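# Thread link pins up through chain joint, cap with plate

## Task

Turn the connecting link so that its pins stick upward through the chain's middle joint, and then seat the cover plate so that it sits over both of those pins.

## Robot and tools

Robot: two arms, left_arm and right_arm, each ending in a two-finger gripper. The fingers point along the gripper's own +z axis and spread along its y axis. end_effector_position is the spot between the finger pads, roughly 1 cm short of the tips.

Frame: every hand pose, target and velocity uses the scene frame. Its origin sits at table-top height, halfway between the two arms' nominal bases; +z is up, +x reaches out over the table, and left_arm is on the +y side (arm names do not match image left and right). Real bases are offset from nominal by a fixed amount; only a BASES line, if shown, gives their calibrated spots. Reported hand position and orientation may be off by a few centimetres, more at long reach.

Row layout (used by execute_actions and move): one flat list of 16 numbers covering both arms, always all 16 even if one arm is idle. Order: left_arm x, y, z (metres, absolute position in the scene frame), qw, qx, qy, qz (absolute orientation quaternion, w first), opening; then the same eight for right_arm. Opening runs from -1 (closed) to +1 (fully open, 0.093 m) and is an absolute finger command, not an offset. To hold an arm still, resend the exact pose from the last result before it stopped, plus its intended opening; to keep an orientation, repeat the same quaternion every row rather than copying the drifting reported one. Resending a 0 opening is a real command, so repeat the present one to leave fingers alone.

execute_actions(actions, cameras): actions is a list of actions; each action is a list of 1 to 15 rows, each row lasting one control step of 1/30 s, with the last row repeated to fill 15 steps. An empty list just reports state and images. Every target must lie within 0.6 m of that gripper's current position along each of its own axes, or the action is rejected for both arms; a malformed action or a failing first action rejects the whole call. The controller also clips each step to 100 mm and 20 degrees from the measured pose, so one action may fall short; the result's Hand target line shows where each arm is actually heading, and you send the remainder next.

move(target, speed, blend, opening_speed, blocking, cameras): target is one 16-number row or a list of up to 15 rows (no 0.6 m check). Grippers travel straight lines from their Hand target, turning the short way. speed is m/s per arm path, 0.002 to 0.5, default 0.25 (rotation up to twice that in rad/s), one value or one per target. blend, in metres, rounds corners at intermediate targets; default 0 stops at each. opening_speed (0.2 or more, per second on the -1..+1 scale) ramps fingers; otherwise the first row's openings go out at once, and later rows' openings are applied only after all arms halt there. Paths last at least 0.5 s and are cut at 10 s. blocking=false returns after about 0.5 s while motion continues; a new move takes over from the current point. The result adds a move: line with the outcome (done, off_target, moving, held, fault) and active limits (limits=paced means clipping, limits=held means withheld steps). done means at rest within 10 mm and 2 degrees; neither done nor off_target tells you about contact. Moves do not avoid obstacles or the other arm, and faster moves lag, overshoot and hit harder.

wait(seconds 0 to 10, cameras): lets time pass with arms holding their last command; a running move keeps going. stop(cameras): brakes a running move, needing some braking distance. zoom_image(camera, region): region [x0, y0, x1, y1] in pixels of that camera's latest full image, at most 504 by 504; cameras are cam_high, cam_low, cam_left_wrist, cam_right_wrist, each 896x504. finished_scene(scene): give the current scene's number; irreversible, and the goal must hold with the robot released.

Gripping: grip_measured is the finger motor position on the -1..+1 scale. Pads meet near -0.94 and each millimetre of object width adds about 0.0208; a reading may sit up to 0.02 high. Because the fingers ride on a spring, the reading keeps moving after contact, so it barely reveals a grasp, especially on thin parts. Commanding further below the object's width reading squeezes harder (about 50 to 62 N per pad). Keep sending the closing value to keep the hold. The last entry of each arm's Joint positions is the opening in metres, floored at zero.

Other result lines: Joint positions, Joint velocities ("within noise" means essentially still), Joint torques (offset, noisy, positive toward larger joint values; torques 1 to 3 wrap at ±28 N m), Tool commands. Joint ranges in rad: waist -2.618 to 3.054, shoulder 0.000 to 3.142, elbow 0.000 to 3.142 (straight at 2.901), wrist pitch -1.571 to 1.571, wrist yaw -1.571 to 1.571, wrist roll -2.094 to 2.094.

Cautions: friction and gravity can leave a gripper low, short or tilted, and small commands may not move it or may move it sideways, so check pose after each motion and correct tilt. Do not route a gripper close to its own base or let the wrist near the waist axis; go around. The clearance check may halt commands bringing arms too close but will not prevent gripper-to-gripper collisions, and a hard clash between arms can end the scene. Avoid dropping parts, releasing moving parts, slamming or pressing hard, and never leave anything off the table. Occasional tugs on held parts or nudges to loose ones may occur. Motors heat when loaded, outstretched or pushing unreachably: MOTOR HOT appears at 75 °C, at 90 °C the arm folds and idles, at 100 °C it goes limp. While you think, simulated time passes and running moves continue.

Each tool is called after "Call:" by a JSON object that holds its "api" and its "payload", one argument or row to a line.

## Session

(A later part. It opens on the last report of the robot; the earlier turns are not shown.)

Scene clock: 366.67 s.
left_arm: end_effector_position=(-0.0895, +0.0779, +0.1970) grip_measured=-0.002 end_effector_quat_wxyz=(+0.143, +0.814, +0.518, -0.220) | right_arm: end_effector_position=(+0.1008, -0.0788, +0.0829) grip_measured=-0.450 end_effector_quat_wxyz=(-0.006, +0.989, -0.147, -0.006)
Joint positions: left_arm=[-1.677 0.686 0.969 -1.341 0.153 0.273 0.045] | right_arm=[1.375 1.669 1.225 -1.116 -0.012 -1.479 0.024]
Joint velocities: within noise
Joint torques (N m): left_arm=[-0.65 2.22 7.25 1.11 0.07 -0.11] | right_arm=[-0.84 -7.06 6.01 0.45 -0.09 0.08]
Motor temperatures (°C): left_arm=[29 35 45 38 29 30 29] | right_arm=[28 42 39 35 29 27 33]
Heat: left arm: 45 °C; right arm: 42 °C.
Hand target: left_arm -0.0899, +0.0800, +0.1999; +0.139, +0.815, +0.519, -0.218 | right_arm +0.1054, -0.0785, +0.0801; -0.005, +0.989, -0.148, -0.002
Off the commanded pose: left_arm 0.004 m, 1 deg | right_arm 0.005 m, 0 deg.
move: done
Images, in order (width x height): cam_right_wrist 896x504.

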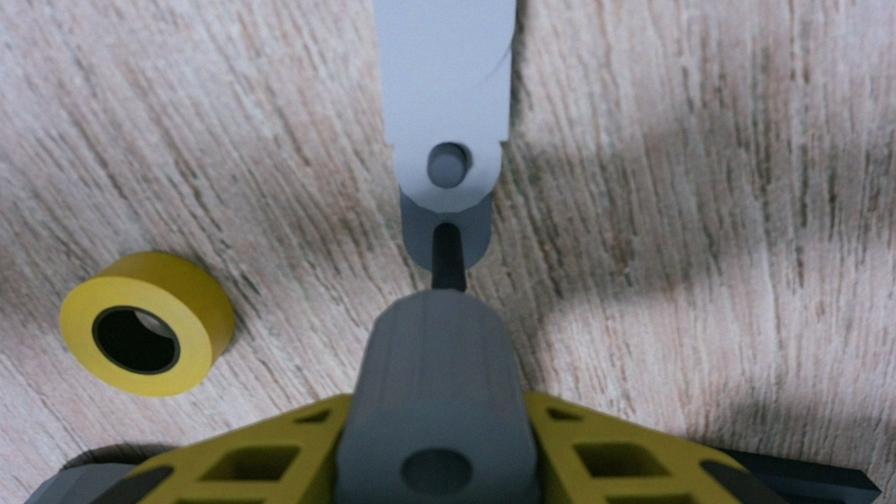

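Call:
{"api": "move", "payload": {
  "target": [
    [-0.09, 0.08, 0.20, 0.1391, 0.8147, 0.5190, -0.2183, 0.0, 0.101, -0.083, 0.120, 0.005, -0.989, 0.1478, 0.002, -0.75],
    [-0.09, 0.08, 0.20, 0.1391, 0.8147, 0.5190, -0.2183, 0.0, 0.1062, -0.0766, 0.078, 0.005, -0.989, 0.1478, 0.002, -0.75]
  ],
  "speed": 0.08,
  "cameras": ["cam_right_wrist"]
}}

Scene clock: 369.97 s.
left_arm: end_effector_position=(-0.0895, +0.0779, +0.1970) grip_measured=-0.002 end_effector_quat_wxyz=(+0.143, +0.814, +0.518, -0.220) | right_arm: end_effector_position=(+0.1024, -0.0771, +0.0808) grip_measured=-0.450 end_effector_quat_wxyz=(-0.006, +0.989, -0.149, -0.006)
Joint positions: left_arm=[-1.677 0.686 0.969 -1.341 0.153 0.273 0.045] | right_arm=[1.371 1.678 1.227 -1.109 -0.012 -1.48 0.024]
Joint velocities: within noise
Joint torques (N m): left_arm=[-0.66 2.21 7.28 1.11 0.07 -0.11] | right_arm=[-0.62 -7.17 6.02 0.47 -0.1 0.07]
Motor temperatures (°C): left_arm=[29 35 45 38 29 30 29] | right_arm=[28 42 39 34 29 27 33]
Heat: left arm: 45 °C; right arm: 42 °C.
Hand target: left_arm -0.0899, +0.0800, +0.1999; +0.139, +0.815, +0.519, -0.218 | right_arm +0.1061, -0.0766, +0.0781; -0.005, +0.989, -0.148, -0.002
Off the commanded pose: left_arm 0.004 m, 1 deg | right_arm 0.005 m, 0 deg.
move: done
Images, in order (width x height): cam_right_wrist 896x504.

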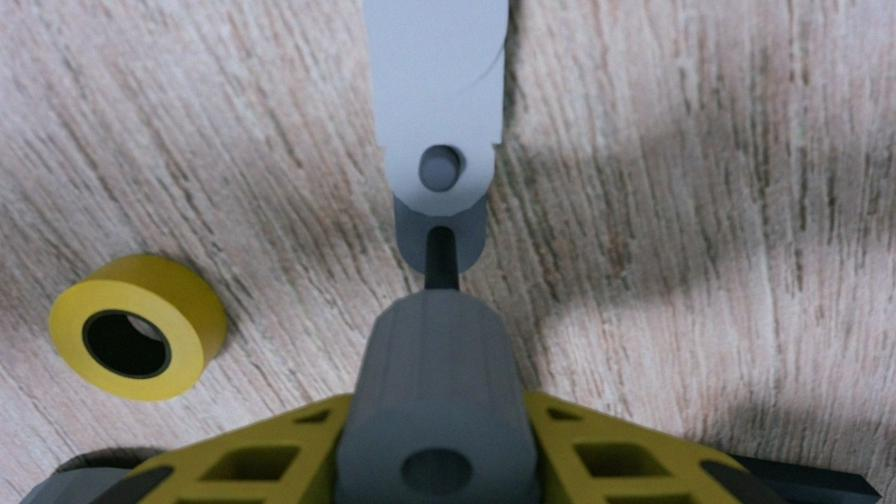

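Call:
{"api": "move", "payload": {
  "target": [
    [0.03, 0.075, 0.15, 0.30, 0.70, 0.54, -0.36, 0.0, 0.1062, -0.0766, 0.078, 0.005, -0.989, 0.1478, 0.002, -0.75],
    [0.10, 0.077, 0.11, 0.391, 0.577, 0.523, -0.491, 0.0, 0.1062, -0.0766, 0.078, 0.005, -0.989, 0.1478, 0.002, -0.75],
    [0.13, 0.075, 0.09, 0.391, 0.577, 0.523, -0.491, 0.0, 0.1062, -0.0766, 0.078, 0.005, -0.989, 0.1478, 0.002, -0.75]
  ],
  "speed": 0.15,
  "blend": [0.03, 0.02, 0],
  "cameras": ["cam_high","cam_left_wrist"]
}}

Scene clock: 374.83 s.
left_arm: end_effector_position=(+0.1254, +0.0759, +0.0909) grip_measured=-0.002 end_effector_quat_wxyz=(+0.378, +0.567, +0.557, -0.475) | right_arm: end_effector_position=(+0.1024, -0.0769, +0.0808) grip_measured=-0.450 end_effector_quat_wxyz=(-0.006, +0.989, -0.148, -0.006)
Joint positions: left_arm=[0.077 1.699 0.672 -1.131 1.249 2.079 0.045] | right_arm=[1.371 1.678 1.227 -1.108 -0.012 -1.481 0.024]
Joint velocities: within noise
Joint torques (N m): left_arm=[-0.75 -3 4.21 -0.63 0.55 0.12] | right_arm=[-0.61 -7.17 6.02 0.46 -0.09 0.07]
Motor temperatures (°C): left_arm=[29 35 45 38 29 30 29] | right_arm=[28 42 39 34 29 27 34]
Heat: left arm: 45 °C; right arm: 42 °C.
Hand target: left_arm +0.1299, +0.0745, +0.0901; +0.387, +0.573, +0.548, -0.470 | right_arm +0.1061, -0.0766, +0.0781; -0.005, +0.989, -0.148, -0.002
Off the commanded pose: left_arm 0.005 m, 5 deg | right_arm 0.005 m, 0 deg.
joint sent to its limit (left arm) — joint 6 (wrist roll), upper limit. The joint targets are off in orientation, not in position.
move: off_target (left_arm); blend cut to 0.0181 m at target 2
Images, in order (width x height): cam_high 896x504, cam_left_wrist 896x504.

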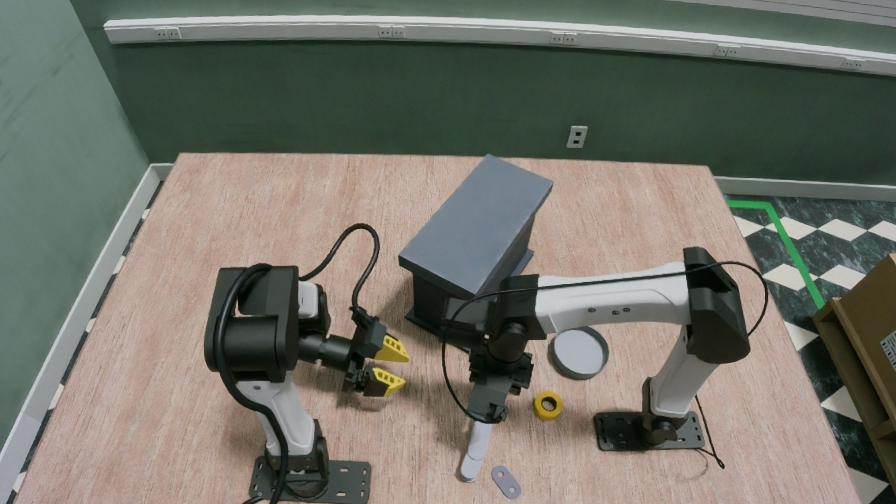

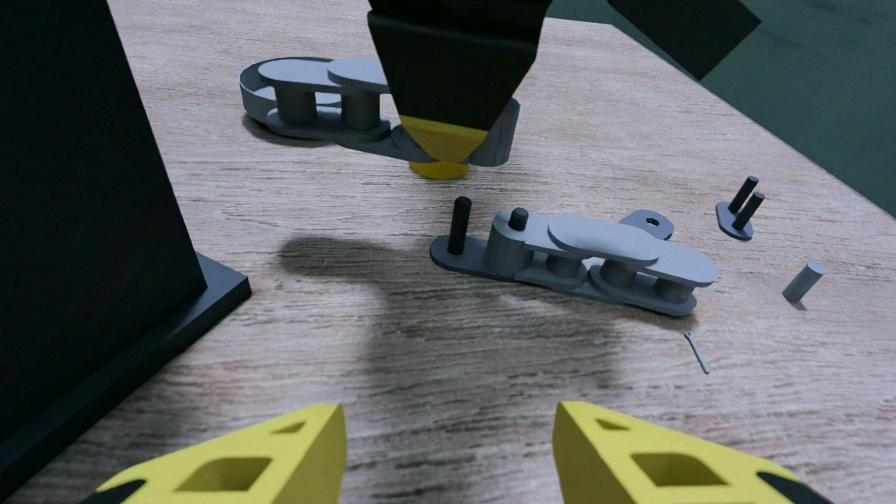

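Call:
{"api": "zoom_image", "payload": {
  "camera": "cam_left_wrist",
  "region": [400, 90, 600, 290]
}}

Scaled by 2.520 from the camera's 896x504 image, which has a finer 1280x720 frame.

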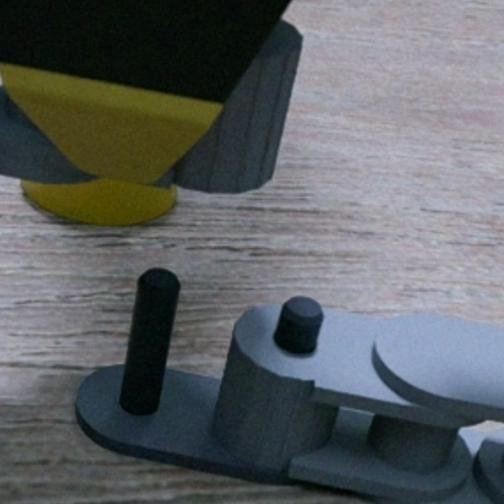

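Call:
{"api": "move", "payload": {
  "target": [
    [0.13, 0.075, 0.09, 0.391, 0.577, 0.523, -0.491, 0.0, 0.1075, -0.085, 0.120, 0.005, -0.989, 0.1478, 0.002, -0.75],
    [0.13, 0.075, 0.09, 0.391, 0.577, 0.523, -0.491, 0.0, 0.1128, -0.0785, 0.078, 0.005, -0.989, 0.1478, 0.002, -0.75]
  ],
  "speed": 0.08,
  "cameras": ["cam_right_wrist","cam_left_wrist"]
}}

Call:
{"api": "zoom_image", "payload": {
  "camera": "cam_left_wrist",
  "region": [400, 90, 600, 290]
}}

Scene clock: 381.27 s.
left_arm: end_effector_position=(+0.1256, +0.0759, +0.0910) grip_measured=-0.002 end_effector_quat_wxyz=(+0.379, +0.567, +0.556, -0.475) | right_arm: end_effector_position=(+0.1090, -0.0789, +0.0818) grip_measured=-0.450 end_effector_quat_wxyz=(-0.007, +0.989, -0.149, -0.006)
Joint positions: left_arm=[0.077 1.699 0.672 -1.13 1.25 2.079 0.045] | right_arm=[1.348 1.674 1.226 -1.11 -0.013 -1.503 0.024]
Joint velocities: within noise
Joint torques (N m): left_arm=[-0.76 -2.97 4.19 -0.58 0.59 0.12] | right_arm=[-0.62 -6.8 5.97 0.48 -0.09 0.07]
Motor temperatures (°C): left_arm=[29 35 45 37 29 30 29] | right_arm=[28 42 39 34 29 27 34]
Heat: left arm: 45 °C; right arm: 42 °C.
Hand target: left_arm +0.1300, +0.0745, +0.0901; +0.388, +0.573, +0.548, -0.470 | right_arm +0.1128, -0.0786, +0.0781; -0.005, +0.989, -0.148, -0.002
Off the commanded pose: left_arm 0.005 m, 5 deg | right_arm 0.005 m, 1 deg.
joint sent to its limit (left arm) — joint 6 (wrist roll), upper limit. The joint targets are off in orientation, not in position.
move: off_target (left_arm)
Images, in order (width x height): cam_left_wrist 896x504, cam_right_wrist 896x504.

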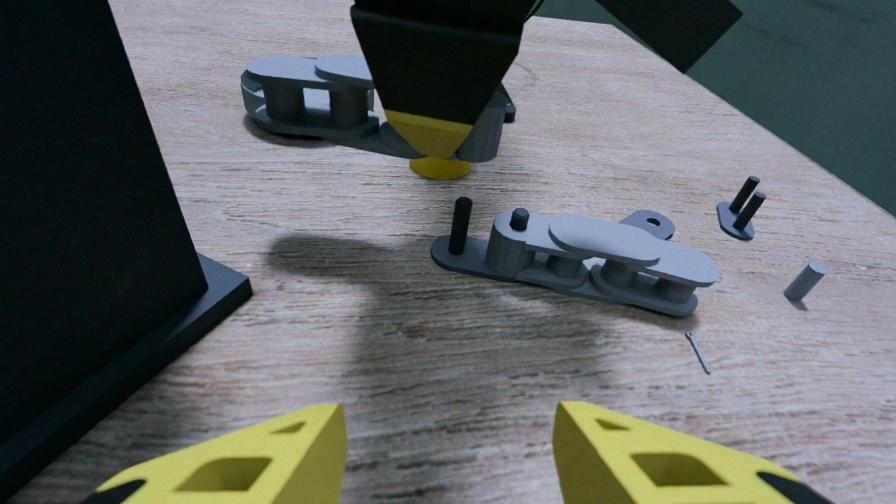

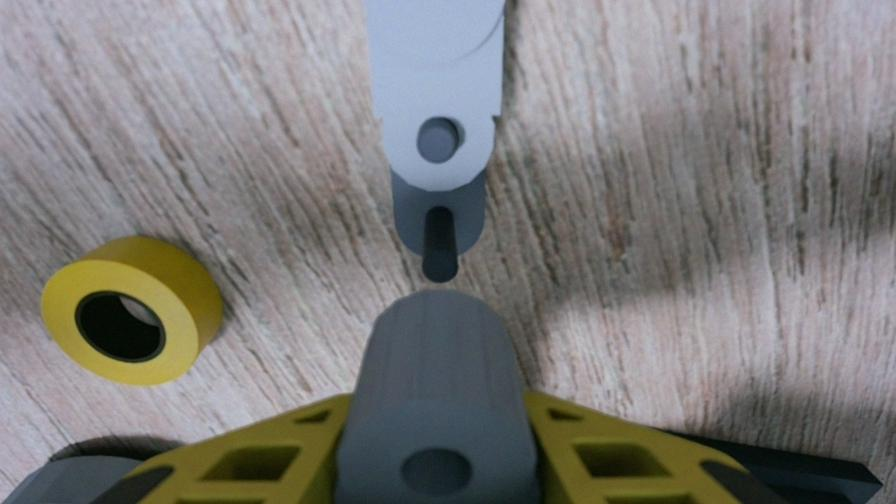

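Scaled by 2.520 from the camera's 896x504 image, which has a finer 1280x720 frame.

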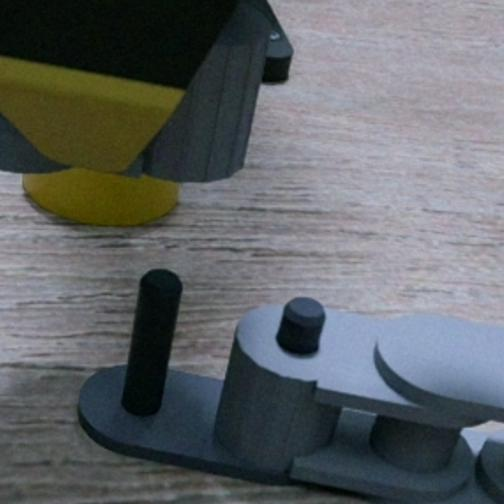

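Call:
{"api": "move", "payload": {
  "target": [0.13, 0.075, 0.09, 0.391, 0.577, 0.523, -0.491, 0.0, 0.1142, -0.0788, 0.056, 0.005, -0.989, 0.1478, 0.002, -0.75],
  "speed": 0.05,
  "cameras": ["cam_right_wrist","cam_left_wrist"]
}}

Call:
{"api": "zoom_image", "payload": {
  "camera": "cam_left_wrist",
  "region": [400, 120, 560, 280]
}}

Call:
{"api": "zoom_image", "payload": {
  "camera": "cam_right_wrist",
  "region": [340, 150, 540, 350]
}}

Scene clock: 383.73 s.
left_arm: end_effector_position=(+0.1254, +0.0755, +0.0910) grip_measured=-0.002 end_effector_quat_wxyz=(+0.379, +0.568, +0.556, -0.475) | right_arm: end_effector_position=(+0.1104, -0.0788, +0.0592) grip_measured=-0.450 end_effector_quat_wxyz=(-0.006, +0.989, -0.149, -0.006)
Joint positions: left_arm=[0.076 1.699 0.672 -1.13 1.251 2.079 0.045] | right_arm=[1.343 1.698 1.161 -1.022 -0.013 -1.508 0.024]
Joint velocities: within noise
Joint torques (N m): left_arm=[-0.62 -2.97 4.16 -0.59 0.59 0.12] | right_arm=[-0.61 -7.19 5.86 0.46 -0.09 0.08]
Motor temperatures (°C): left_arm=[29 35 44 37 29 30 29] | right_arm=[28 41 39 34 29 27 34]
Heat: left arm: 44 °C; right arm: 41 °C.
Hand target: left_arm +0.1299, +0.0744, +0.0901; +0.388, +0.573, +0.548, -0.471 | right_arm +0.1141, -0.0788, +0.0560; -0.005, +0.989, -0.148, -0.002
Off the commanded pose: left_arm 0.005 m, 5 deg | right_arm 0.005 m, 0 deg.
joint sent to its limit (left arm) — joint 6 (wrist roll), upper limit. The joint targets are off in orientation, not in position.
move: off_target (left_arm)
Images, in order (width x height): cam_left_wrist 896x504, cam_right_wrist 896x504.

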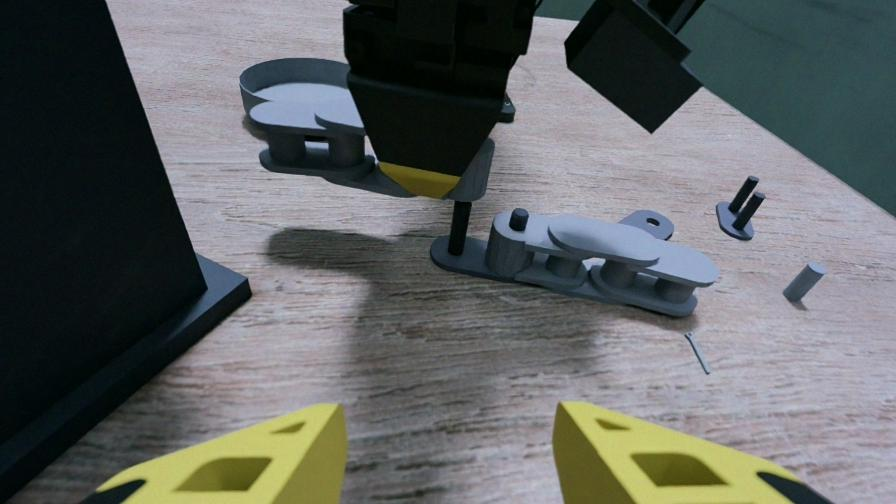

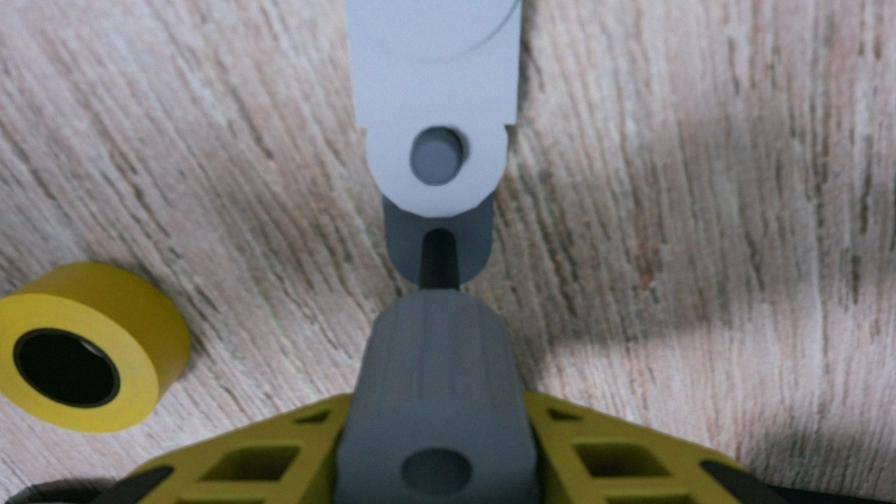

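Scaled by 3.150 from the camera's 896x504 image, which has a finer 1280x720 frame.

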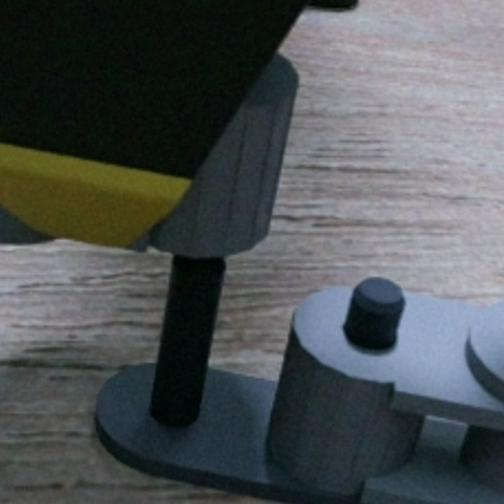

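Scaled by 2.520 from the camera's 896x504 image, which has a finer 1280x720 frame.

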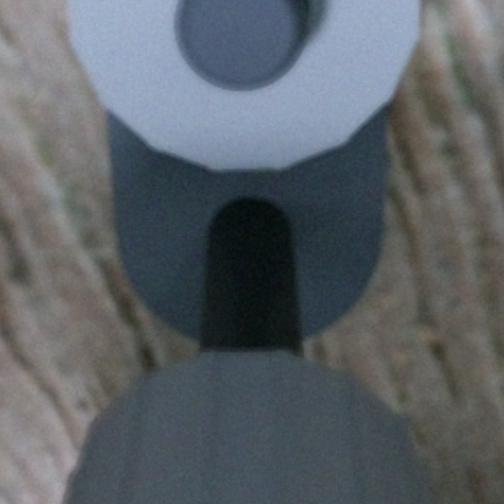

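Call:
{"api": "move", "payload": {
  "target": [0.13, 0.075, 0.09, 0.391, 0.577, 0.523, -0.491, 0.0, 0.1142, -0.0788, 0.049, 0.005, -0.989, 0.1478, 0.002, -0.75],
  "speed": 0.04,
  "cameras": ["cam_right_wrist","cam_left_wrist"]
}}

Call:
{"api": "zoom_image", "payload": {
  "camera": "cam_left_wrist",
  "region": [400, 120, 560, 280]
}}

Scene clock: 385.67 s.
left_arm: end_effector_position=(+0.1254, +0.0755, +0.0910) grip_measured=-0.002 end_effector_quat_wxyz=(+0.379, +0.568, +0.556, -0.475) | right_arm: end_effector_position=(+0.1104, -0.0787, +0.0525) grip_measured=-0.450 end_effector_quat_wxyz=(-0.007, +0.989, -0.148, -0.006)
Joint positions: left_arm=[0.076 1.699 0.672 -1.13 1.251 2.079 0.045] | right_arm=[1.343 1.706 1.142 -0.994 -0.013 -1.508 0.024]
Joint velocities: within noise
Joint torques (N m): left_arm=[-0.59 -2.96 4.19 -0.58 0.58 0.12] | right_arm=[-0.64 -7.1 5.78 0.49 -0.09 0.07]
Motor temperatures (°C): left_arm=[29 35 44 37 29 30 29] | right_arm=[28 41 39 34 29 27 34]
Heat: left arm: 44 °C; right arm: 41 °C.
Hand target: left_arm +0.1300, +0.0744, +0.0900; +0.388, +0.573, +0.548, -0.470 | right_arm +0.1141, -0.0789, +0.0490; -0.005, +0.989, -0.148, -0.002
Off the commanded pose: left_arm 0.005 m, 5 deg | right_arm 0.005 m, 0 deg.
joint sent to its limit (left arm) — joint 6 (wrist roll), upper limit. The joint targets are off in orientation, not in position.
move: off_target (left_arm)
Images, in order (width x height): cam_left_wrist 896x504, cam_right_wrist 896x504.

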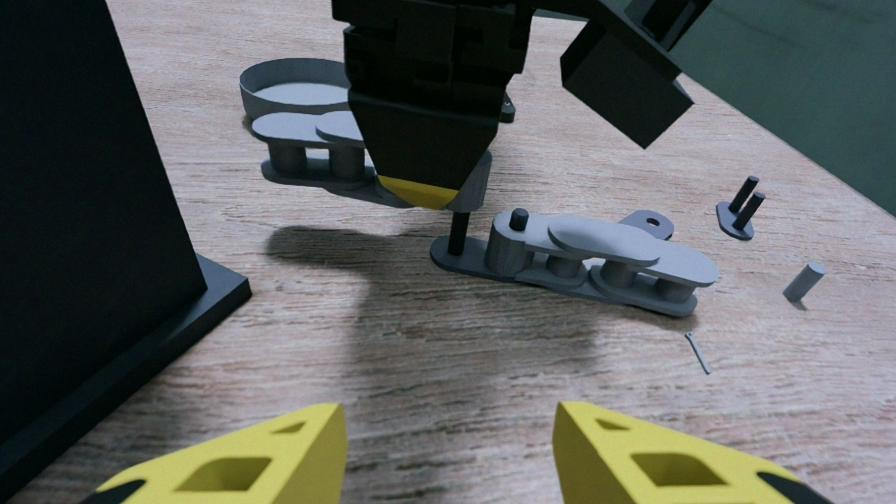

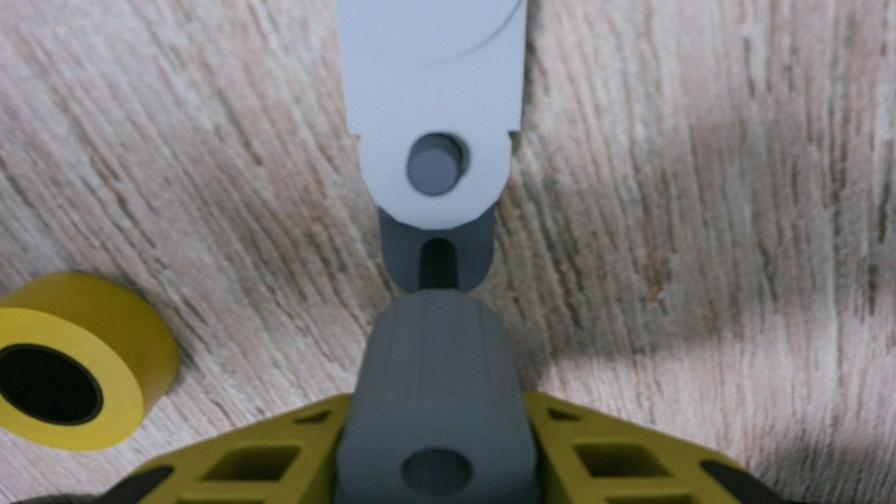

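Scaled by 3.150 from the camera's 896x504 image, which has a finer 1280x720 frame.

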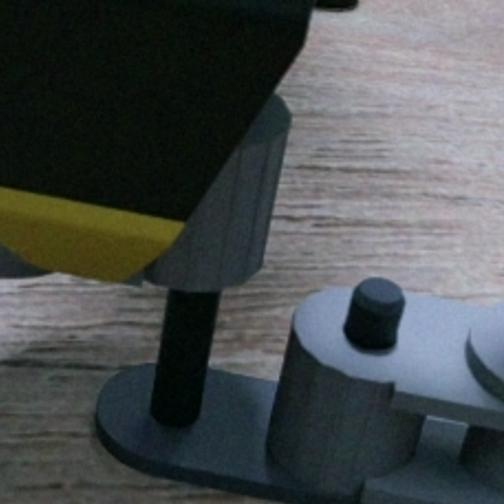

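Call:
{"api": "move", "payload": {
  "target": [0.13, 0.075, 0.09, 0.391, 0.577, 0.523, -0.491, 0.0, 0.1142, -0.0788, 0.043, 0.005, -0.989, 0.1478, 0.002, -0.75],
  "speed": 0.04,
  "cameras": ["cam_right_wrist","cam_left_wrist"]
}}

Call:
{"api": "zoom_image", "payload": {
  "camera": "cam_left_wrist",
  "region": [400, 120, 560, 280]
}}

Scene clock: 387.13 s.
left_arm: end_effector_position=(+0.1254, +0.0755, +0.0910) grip_measured=-0.002 end_effector_quat_wxyz=(+0.379, +0.568, +0.556, -0.475) | right_arm: end_effector_position=(+0.1099, -0.0773, +0.0511) grip_measured=-0.450 end_effector_quat_wxyz=(-0.011, +0.989, -0.148, -0.008)
Joint positions: left_arm=[0.076 1.699 0.672 -1.13 1.251 2.079 0.045] | right_arm=[1.343 1.706 1.136 -0.981 -0.018 -1.508 0.024]
Joint velocities: within noise
Joint torques (N m): left_arm=[-0.61 -2.99 4.19 -0.59 0.58 0.12] | right_arm=[-0.55 -6.39 4.9 0.58 0.02 0.08]
Motor temperatures (°C): left_arm=[29 35 44 37 29 30 29] | right_arm=[28 41 39 34 29 27 34]
Heat: left arm: 44 °C; right arm: 41 °C.
Hand target: left_arm +0.1299, +0.0744, +0.0900; +0.388, +0.573, +0.548, -0.470 | right_arm +0.1140, -0.0791, +0.0432; -0.005, +0.989, -0.148, -0.002
Off the commanded pose: left_arm 0.005 m, 5 deg | right_arm 0.009 m, 1 deg.
joint sent to its limit (left arm) — joint 6 (wrist roll), upper limit. The joint targets are off in orientation, not in position.
move: off_target (left_arm)
Images, in order (width x height): cam_left_wrist 896x504, cam_right_wrist 896x504.

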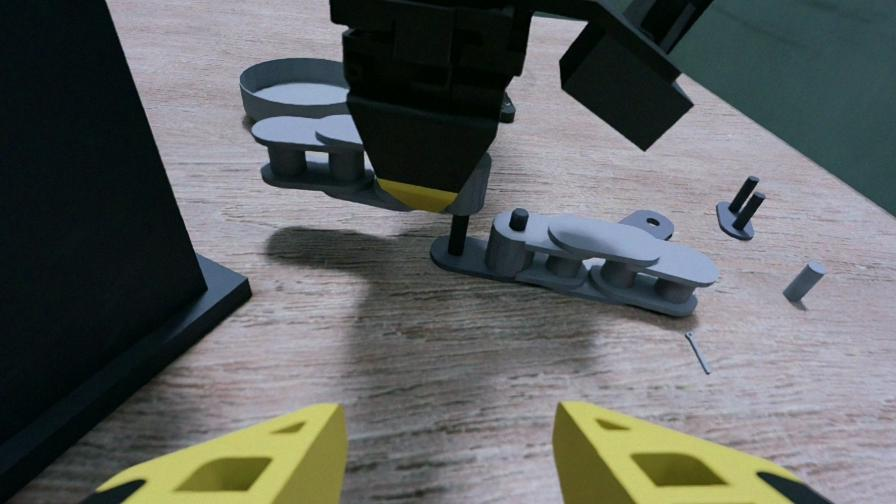

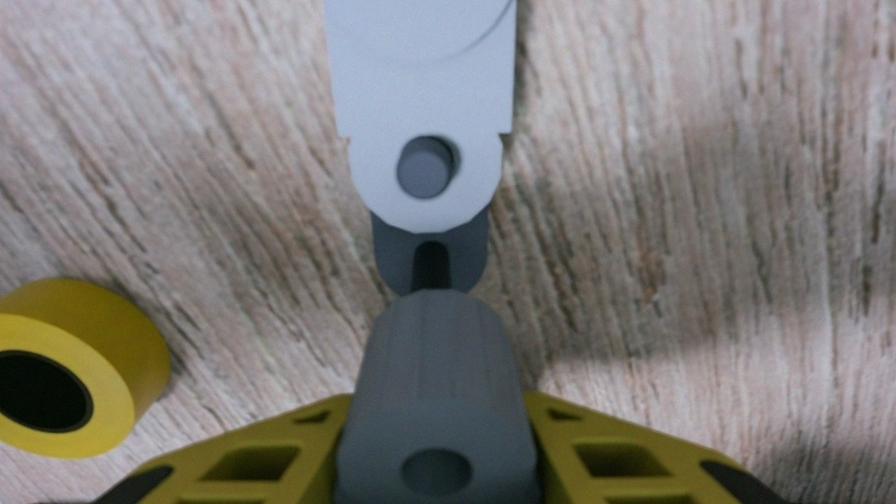

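Scaled by 3.150 from the camera's 896x504 image, which has a finer 1280x720 frame.

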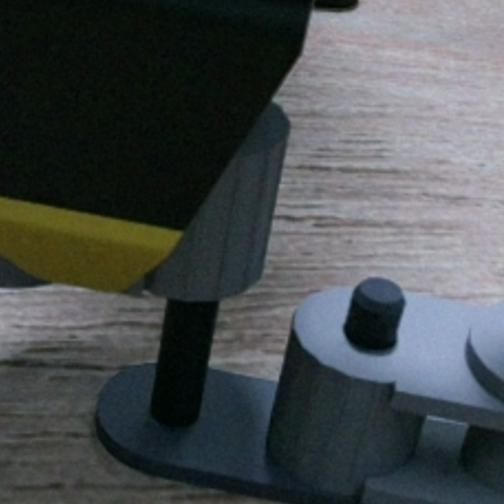

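Call:
{"api": "move", "payload": {
  "target": [
    [0.13, 0.075, 0.09, 0.391, 0.577, 0.523, -0.491, 0.0, 0.1107, -0.080, 0.060, 0.005, -0.989, 0.1478, 0.002, -0.75],
    [0.13, 0.075, 0.09, 0.391, 0.577, 0.523, -0.491, 0.0, 0.1075, -0.085, 0.115, 0.005, -0.989, 0.1478, 0.002, -0.75],
    [0.13, 0.075, 0.09, 0.391, 0.577, 0.523, -0.491, 0.0, 0.1129, -0.0786, 0.078, 0.005, -0.989, 0.1478, 0.002, -0.75],
    [0.13, 0.075, 0.09, 0.391, 0.577, 0.523, -0.491, 0.0, 0.1129, -0.0789, 0.0495, 0.005, -0.989, 0.1478, 0.002, -0.75]
  ],
  "speed": [0.05,0.08,0.08,0.04],
  "cameras": ["cam_right_wrist","cam_left_wrist"]
}}

Call:
{"api": "zoom_image", "payload": {
  "camera": "cam_left_wrist",
  "region": [400, 120, 560, 280]
}}

Call:
{"api": "zoom_image", "payload": {
  "camera": "cam_right_wrist",
  "region": [340, 200, 540, 400]
}}

Scene clock: 391.87 s.
left_arm: end_effector_position=(+0.1254, +0.0755, +0.0910) grip_measured=-0.002 end_effector_quat_wxyz=(+0.379, +0.568, +0.556, -0.475) | right_arm: end_effector_position=(+0.1093, -0.0791, +0.0525) grip_measured=-0.450 end_effector_quat_wxyz=(-0.006, +0.989, -0.148, -0.009)
Joint positions: left_arm=[0.076 1.699 0.672 -1.13 1.251 2.079 0.045] | right_arm=[1.343 1.705 1.141 -0.996 -0.018 -1.508 0.024]
Joint velocities: within noise
Joint torques (N m): left_arm=[-0.61 -3 4.18 -0.59 0.59 0.12] | right_arm=[-0.29 -7.21 5.82 0.46 -0.04 0.11]
Motor temperatures (°C): left_arm=[29 35 44 36 29 30 28] | right_arm=[28 41 39 33 29 27 34]
Heat: left arm: 44 °C; right arm: 41 °C.
Hand target: left_arm +0.1299, +0.0744, +0.0900; +0.387, +0.573, +0.548, -0.470 | right_arm +0.1128, -0.0790, +0.0495; -0.005, +0.989, -0.148, -0.002
Off the commanded pose: left_arm 0.005 m, 5 deg | right_arm 0.005 m, 1 deg.
joint sent to its limit (left arm) — joint 6 (wrist roll), upper limit. The joint targets are off in orientation, not in position.
move: off_target (left_arm)
Images, in order (width x height): cam_left_wrist 896x504, cam_right_wrist 896x504.

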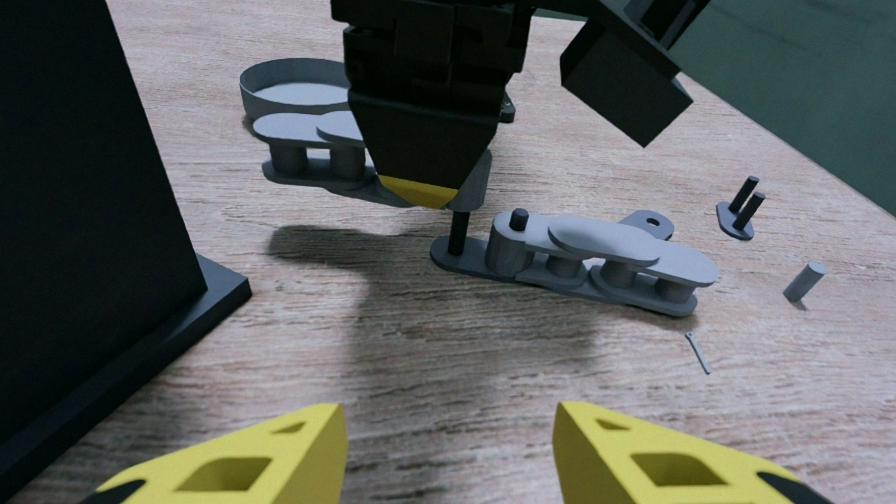

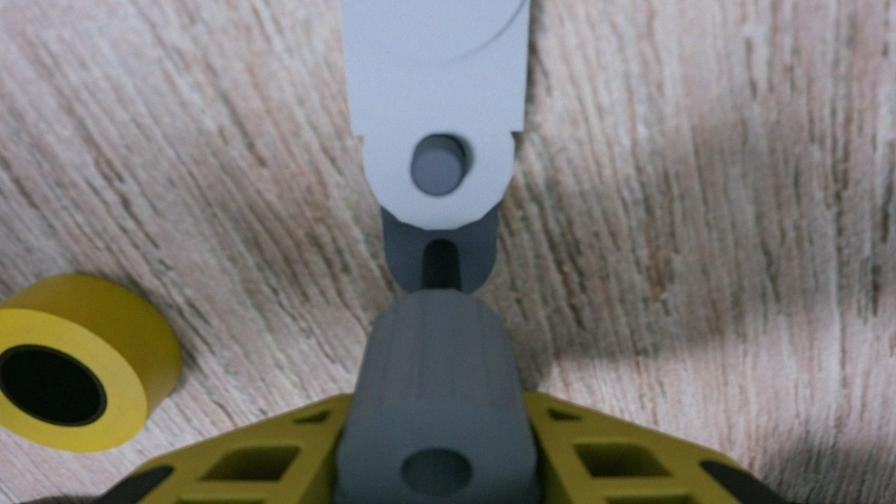

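Scaled by 3.150 from the camera's 896x504 image, which has a finer 1280x720 frame.

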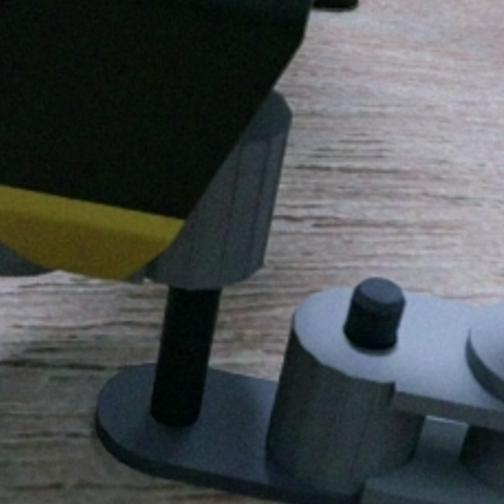

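Scaled by 2.520 from the camera's 896x504 image, which has a finer 1280x720 frame.

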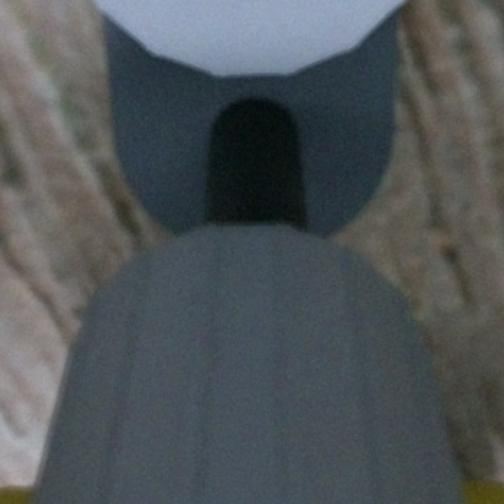

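Call:
{"api": "move", "payload": {
  "target": [
    [0.13, 0.075, 0.09, 0.391, 0.577, 0.523, -0.491, 0.0, 0.1105, -0.080, 0.060, 0.005, -0.989, 0.1478, 0.002, -0.75],
    [0.13, 0.075, 0.09, 0.391, 0.577, 0.523, -0.491, 0.0, 0.1068, -0.085, 0.115, 0.005, -0.989, 0.1478, 0.002, -0.75],
    [0.13, 0.075, 0.09, 0.391, 0.577, 0.523, -0.491, 0.0, 0.1122, -0.0786, 0.078, 0.005, -0.989, 0.1478, 0.002, -0.75],
    [0.13, 0.075, 0.09, 0.391, 0.577, 0.523, -0.491, 0.0, 0.1122, -0.0789, 0.0435, 0.005, -0.989, 0.1478, 0.002, -0.75]
  ],
  "speed": [0.05,0.08,0.08,0.04],
  "cameras": ["cam_right_wrist","cam_left_wrist"]
}}

Call:
{"api": "zoom_image", "payload": {
  "camera": "cam_left_wrist",
  "region": [400, 120, 560, 280]
}}

Call:
{"api": "zoom_image", "payload": {
  "camera": "cam_right_wrist",
  "region": [340, 200, 540, 400]
}}

Scene clock: 395.87 s.
left_arm: end_effector_position=(+0.1254, +0.0755, +0.0910) grip_measured=-0.002 end_effector_quat_wxyz=(+0.379, +0.568, +0.556, -0.475) | right_arm: end_effector_position=(+0.1089, -0.0778, +0.0508) grip_measured=-0.450 end_effector_quat_wxyz=(-0.010, +0.989, -0.148, -0.009)
Joint positions: left_arm=[0.076 1.699 0.672 -1.13 1.251 2.079 0.045] | right_arm=[1.345 1.705 1.134 -0.982 -0.02 -1.507 0.024]
Joint velocities: within noise
Joint torques (N m): left_arm=[-0.61 -2.99 4.18 -0.59 0.58 0.11] | right_arm=[-0.31 -6.6 5 0.57 -0.03 0.12]
Motor temperatures (°C): left_arm=[29 35 44 36 29 30 28] | right_arm=[28 42 39 33 29 27 34]
Heat: left arm: 44 °C; right arm: 42 °C.
Hand target: left_arm +0.1299, +0.0744, +0.0900; +0.387, +0.573, +0.548, -0.470 | right_arm +0.1121, -0.0790, +0.0437; -0.005, +0.989, -0.148, -0.002
Off the commanded pose: left_arm 0.005 m, 5 deg | right_arm 0.008 m, 1 deg.
joint sent to its limit (left arm) — joint 6 (wrist roll), upper limit. The joint targets are off in orientation, not in position.
move: off_target (left_arm)
Images, in order (width x height): cam_left_wrist 896x504, cam_right_wrist 896x504.

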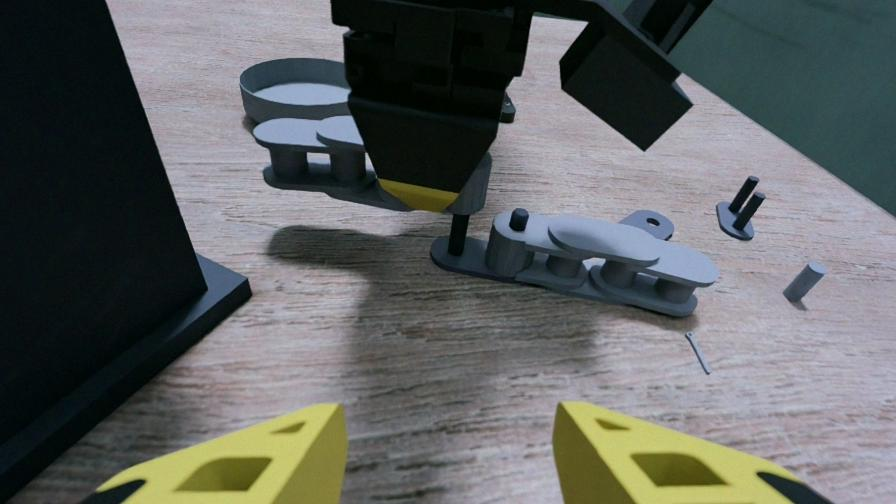

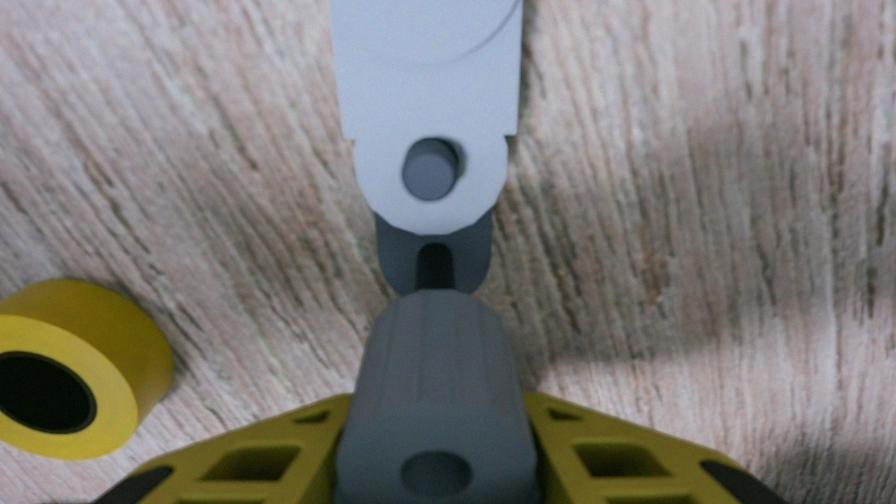

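Scaled by 3.150 from the camera's 896x504 image, which has a finer 1280x720 frame.

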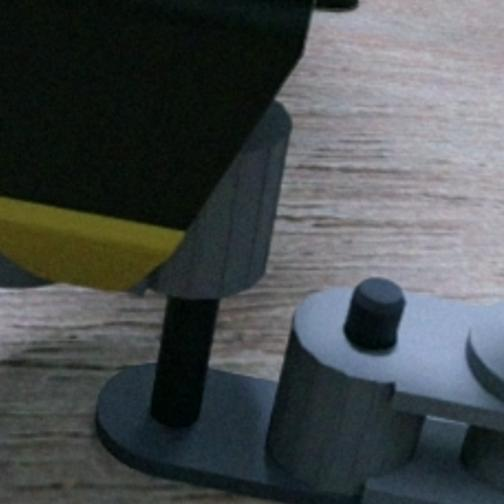

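Scaled by 2.520 from the camera's 896x504 image, which has a finer 1280x720 frame.

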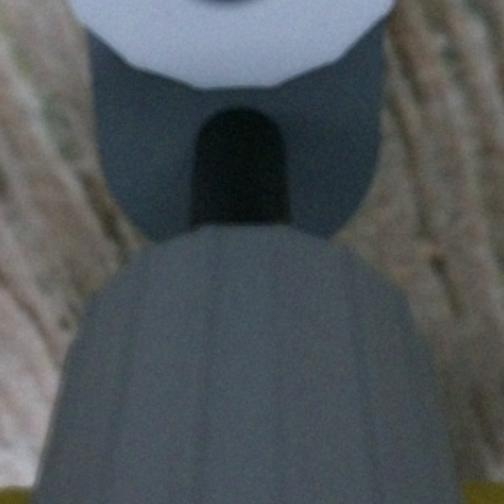

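Call:
{"api": "move", "payload": {
  "target": [
    [0.13, 0.075, 0.09, 0.391, 0.577, 0.523, -0.491, 0.0, 0.1105, -0.080, 0.060, 0.005, -0.989, 0.1478, 0.002, -0.75],
    [0.13, 0.075, 0.09, 0.391, 0.577, 0.523, -0.491, 0.0, 0.1068, -0.085, 0.115, -0.001, -0.989, 0.1478, -0.007, -0.75],
    [0.13, 0.075, 0.09, 0.391, 0.577, 0.523, -0.491, 0.0, 0.1122, -0.0786, 0.078, -0.001, -0.989, 0.1478, -0.007, -0.75],
    [0.13, 0.075, 0.09, 0.391, 0.577, 0.523, -0.491, 0.0, 0.1122, -0.0789, 0.0495, -0.001, -0.989, 0.1478, -0.007, -0.75]
  ],
  "speed": [0.05,0.08,0.08,0.04],
  "cameras": ["cam_right_wrist","cam_left_wrist"]
}}

Call:
{"api": "zoom_image", "payload": {
  "camera": "cam_left_wrist",
  "region": [400, 120, 560, 280]
}}

Call:
{"api": "zoom_image", "payload": {
  "camera": "cam_right_wrist",
  "region": [340, 200, 540, 400]
}}

Scene clock: 401.10 s.
left_arm: end_effector_position=(+0.1254, +0.0755, +0.0910) grip_measured=-0.002 end_effector_quat_wxyz=(+0.379, +0.568, +0.556, -0.475) | right_arm: end_effector_position=(+0.1069, -0.0784, +0.0527) grip_measured=-0.450 end_effector_quat_wxyz=(-0.001, +0.989, -0.146, -0.005)
Joint positions: left_arm=[0.076 1.699 0.672 -1.13 1.251 2.079 0.045] | right_arm=[1.357 1.713 1.151 -1.007 -0.009 -1.499 0.024]
Joint velocities: within noise
Joint torques (N m): left_arm=[-0.61 -2.99 4.16 -0.59 0.58 0.12] | right_arm=[-0.36 -7.27 5.81 0.44 0.06 0.15]
Motor temperatures (°C): left_arm=[29 35 44 36 29 30 28] | right_arm=[28 42 39 33 29 27 34]
Heat: left arm: 44 °C; right arm: 42 °C.
Hand target: left_arm +0.1299, +0.0744, +0.0900; +0.387, +0.573, +0.548, -0.470 | right_arm +0.1122, -0.0790, +0.0496; +0.001, +0.989, -0.148, +0.007
Off the commanded pose: left_arm 0.005 m, 5 deg | right_arm 0.006 m, 1 deg.
joint sent to its limit (left arm) — joint 6 (wrist roll), upper limit. The joint targets are off in orientation, not in position.
move: off_target (left_arm)
Images, in order (width x height): cam_left_wrist 896x504, cam_right_wrist 896x504.

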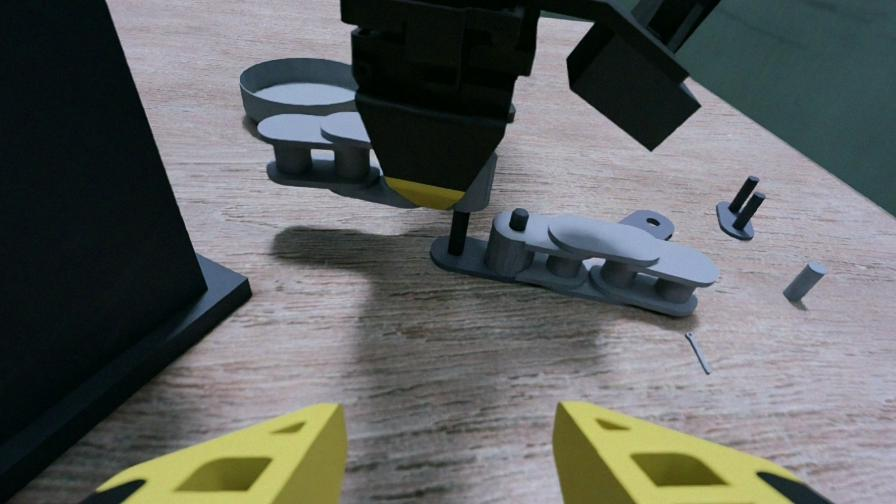

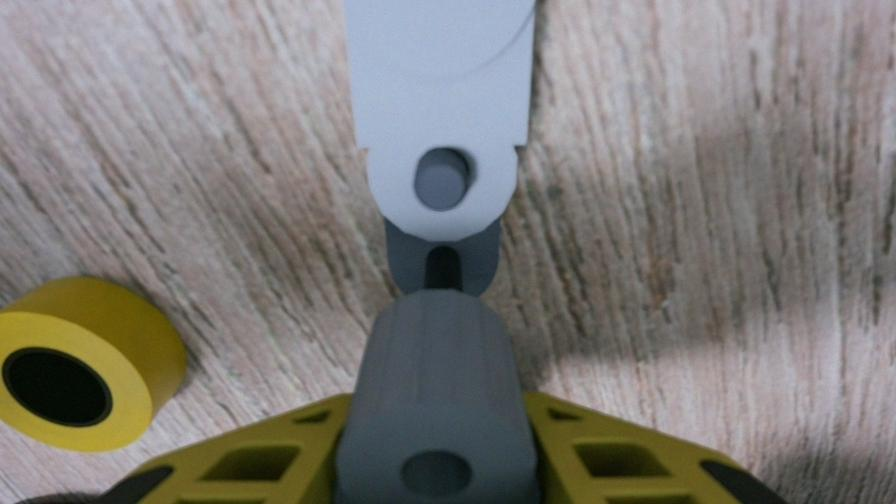

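Scaled by 3.150 from the camera's 896x504 image, which has a finer 1280x720 frame.

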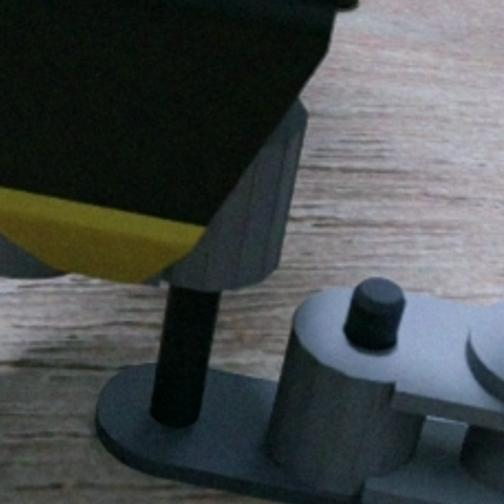

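Scaled by 2.520 from the camera's 896x504 image, which has a finer 1280x720 frame.

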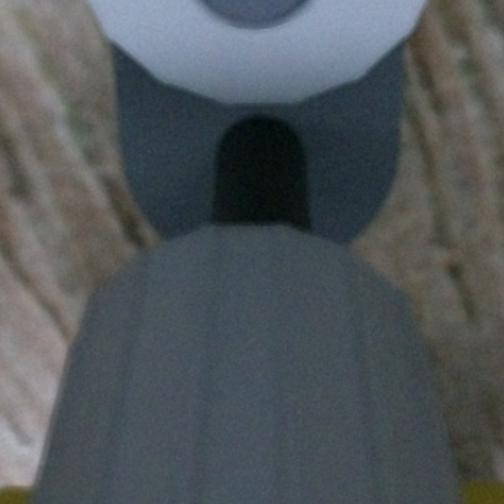

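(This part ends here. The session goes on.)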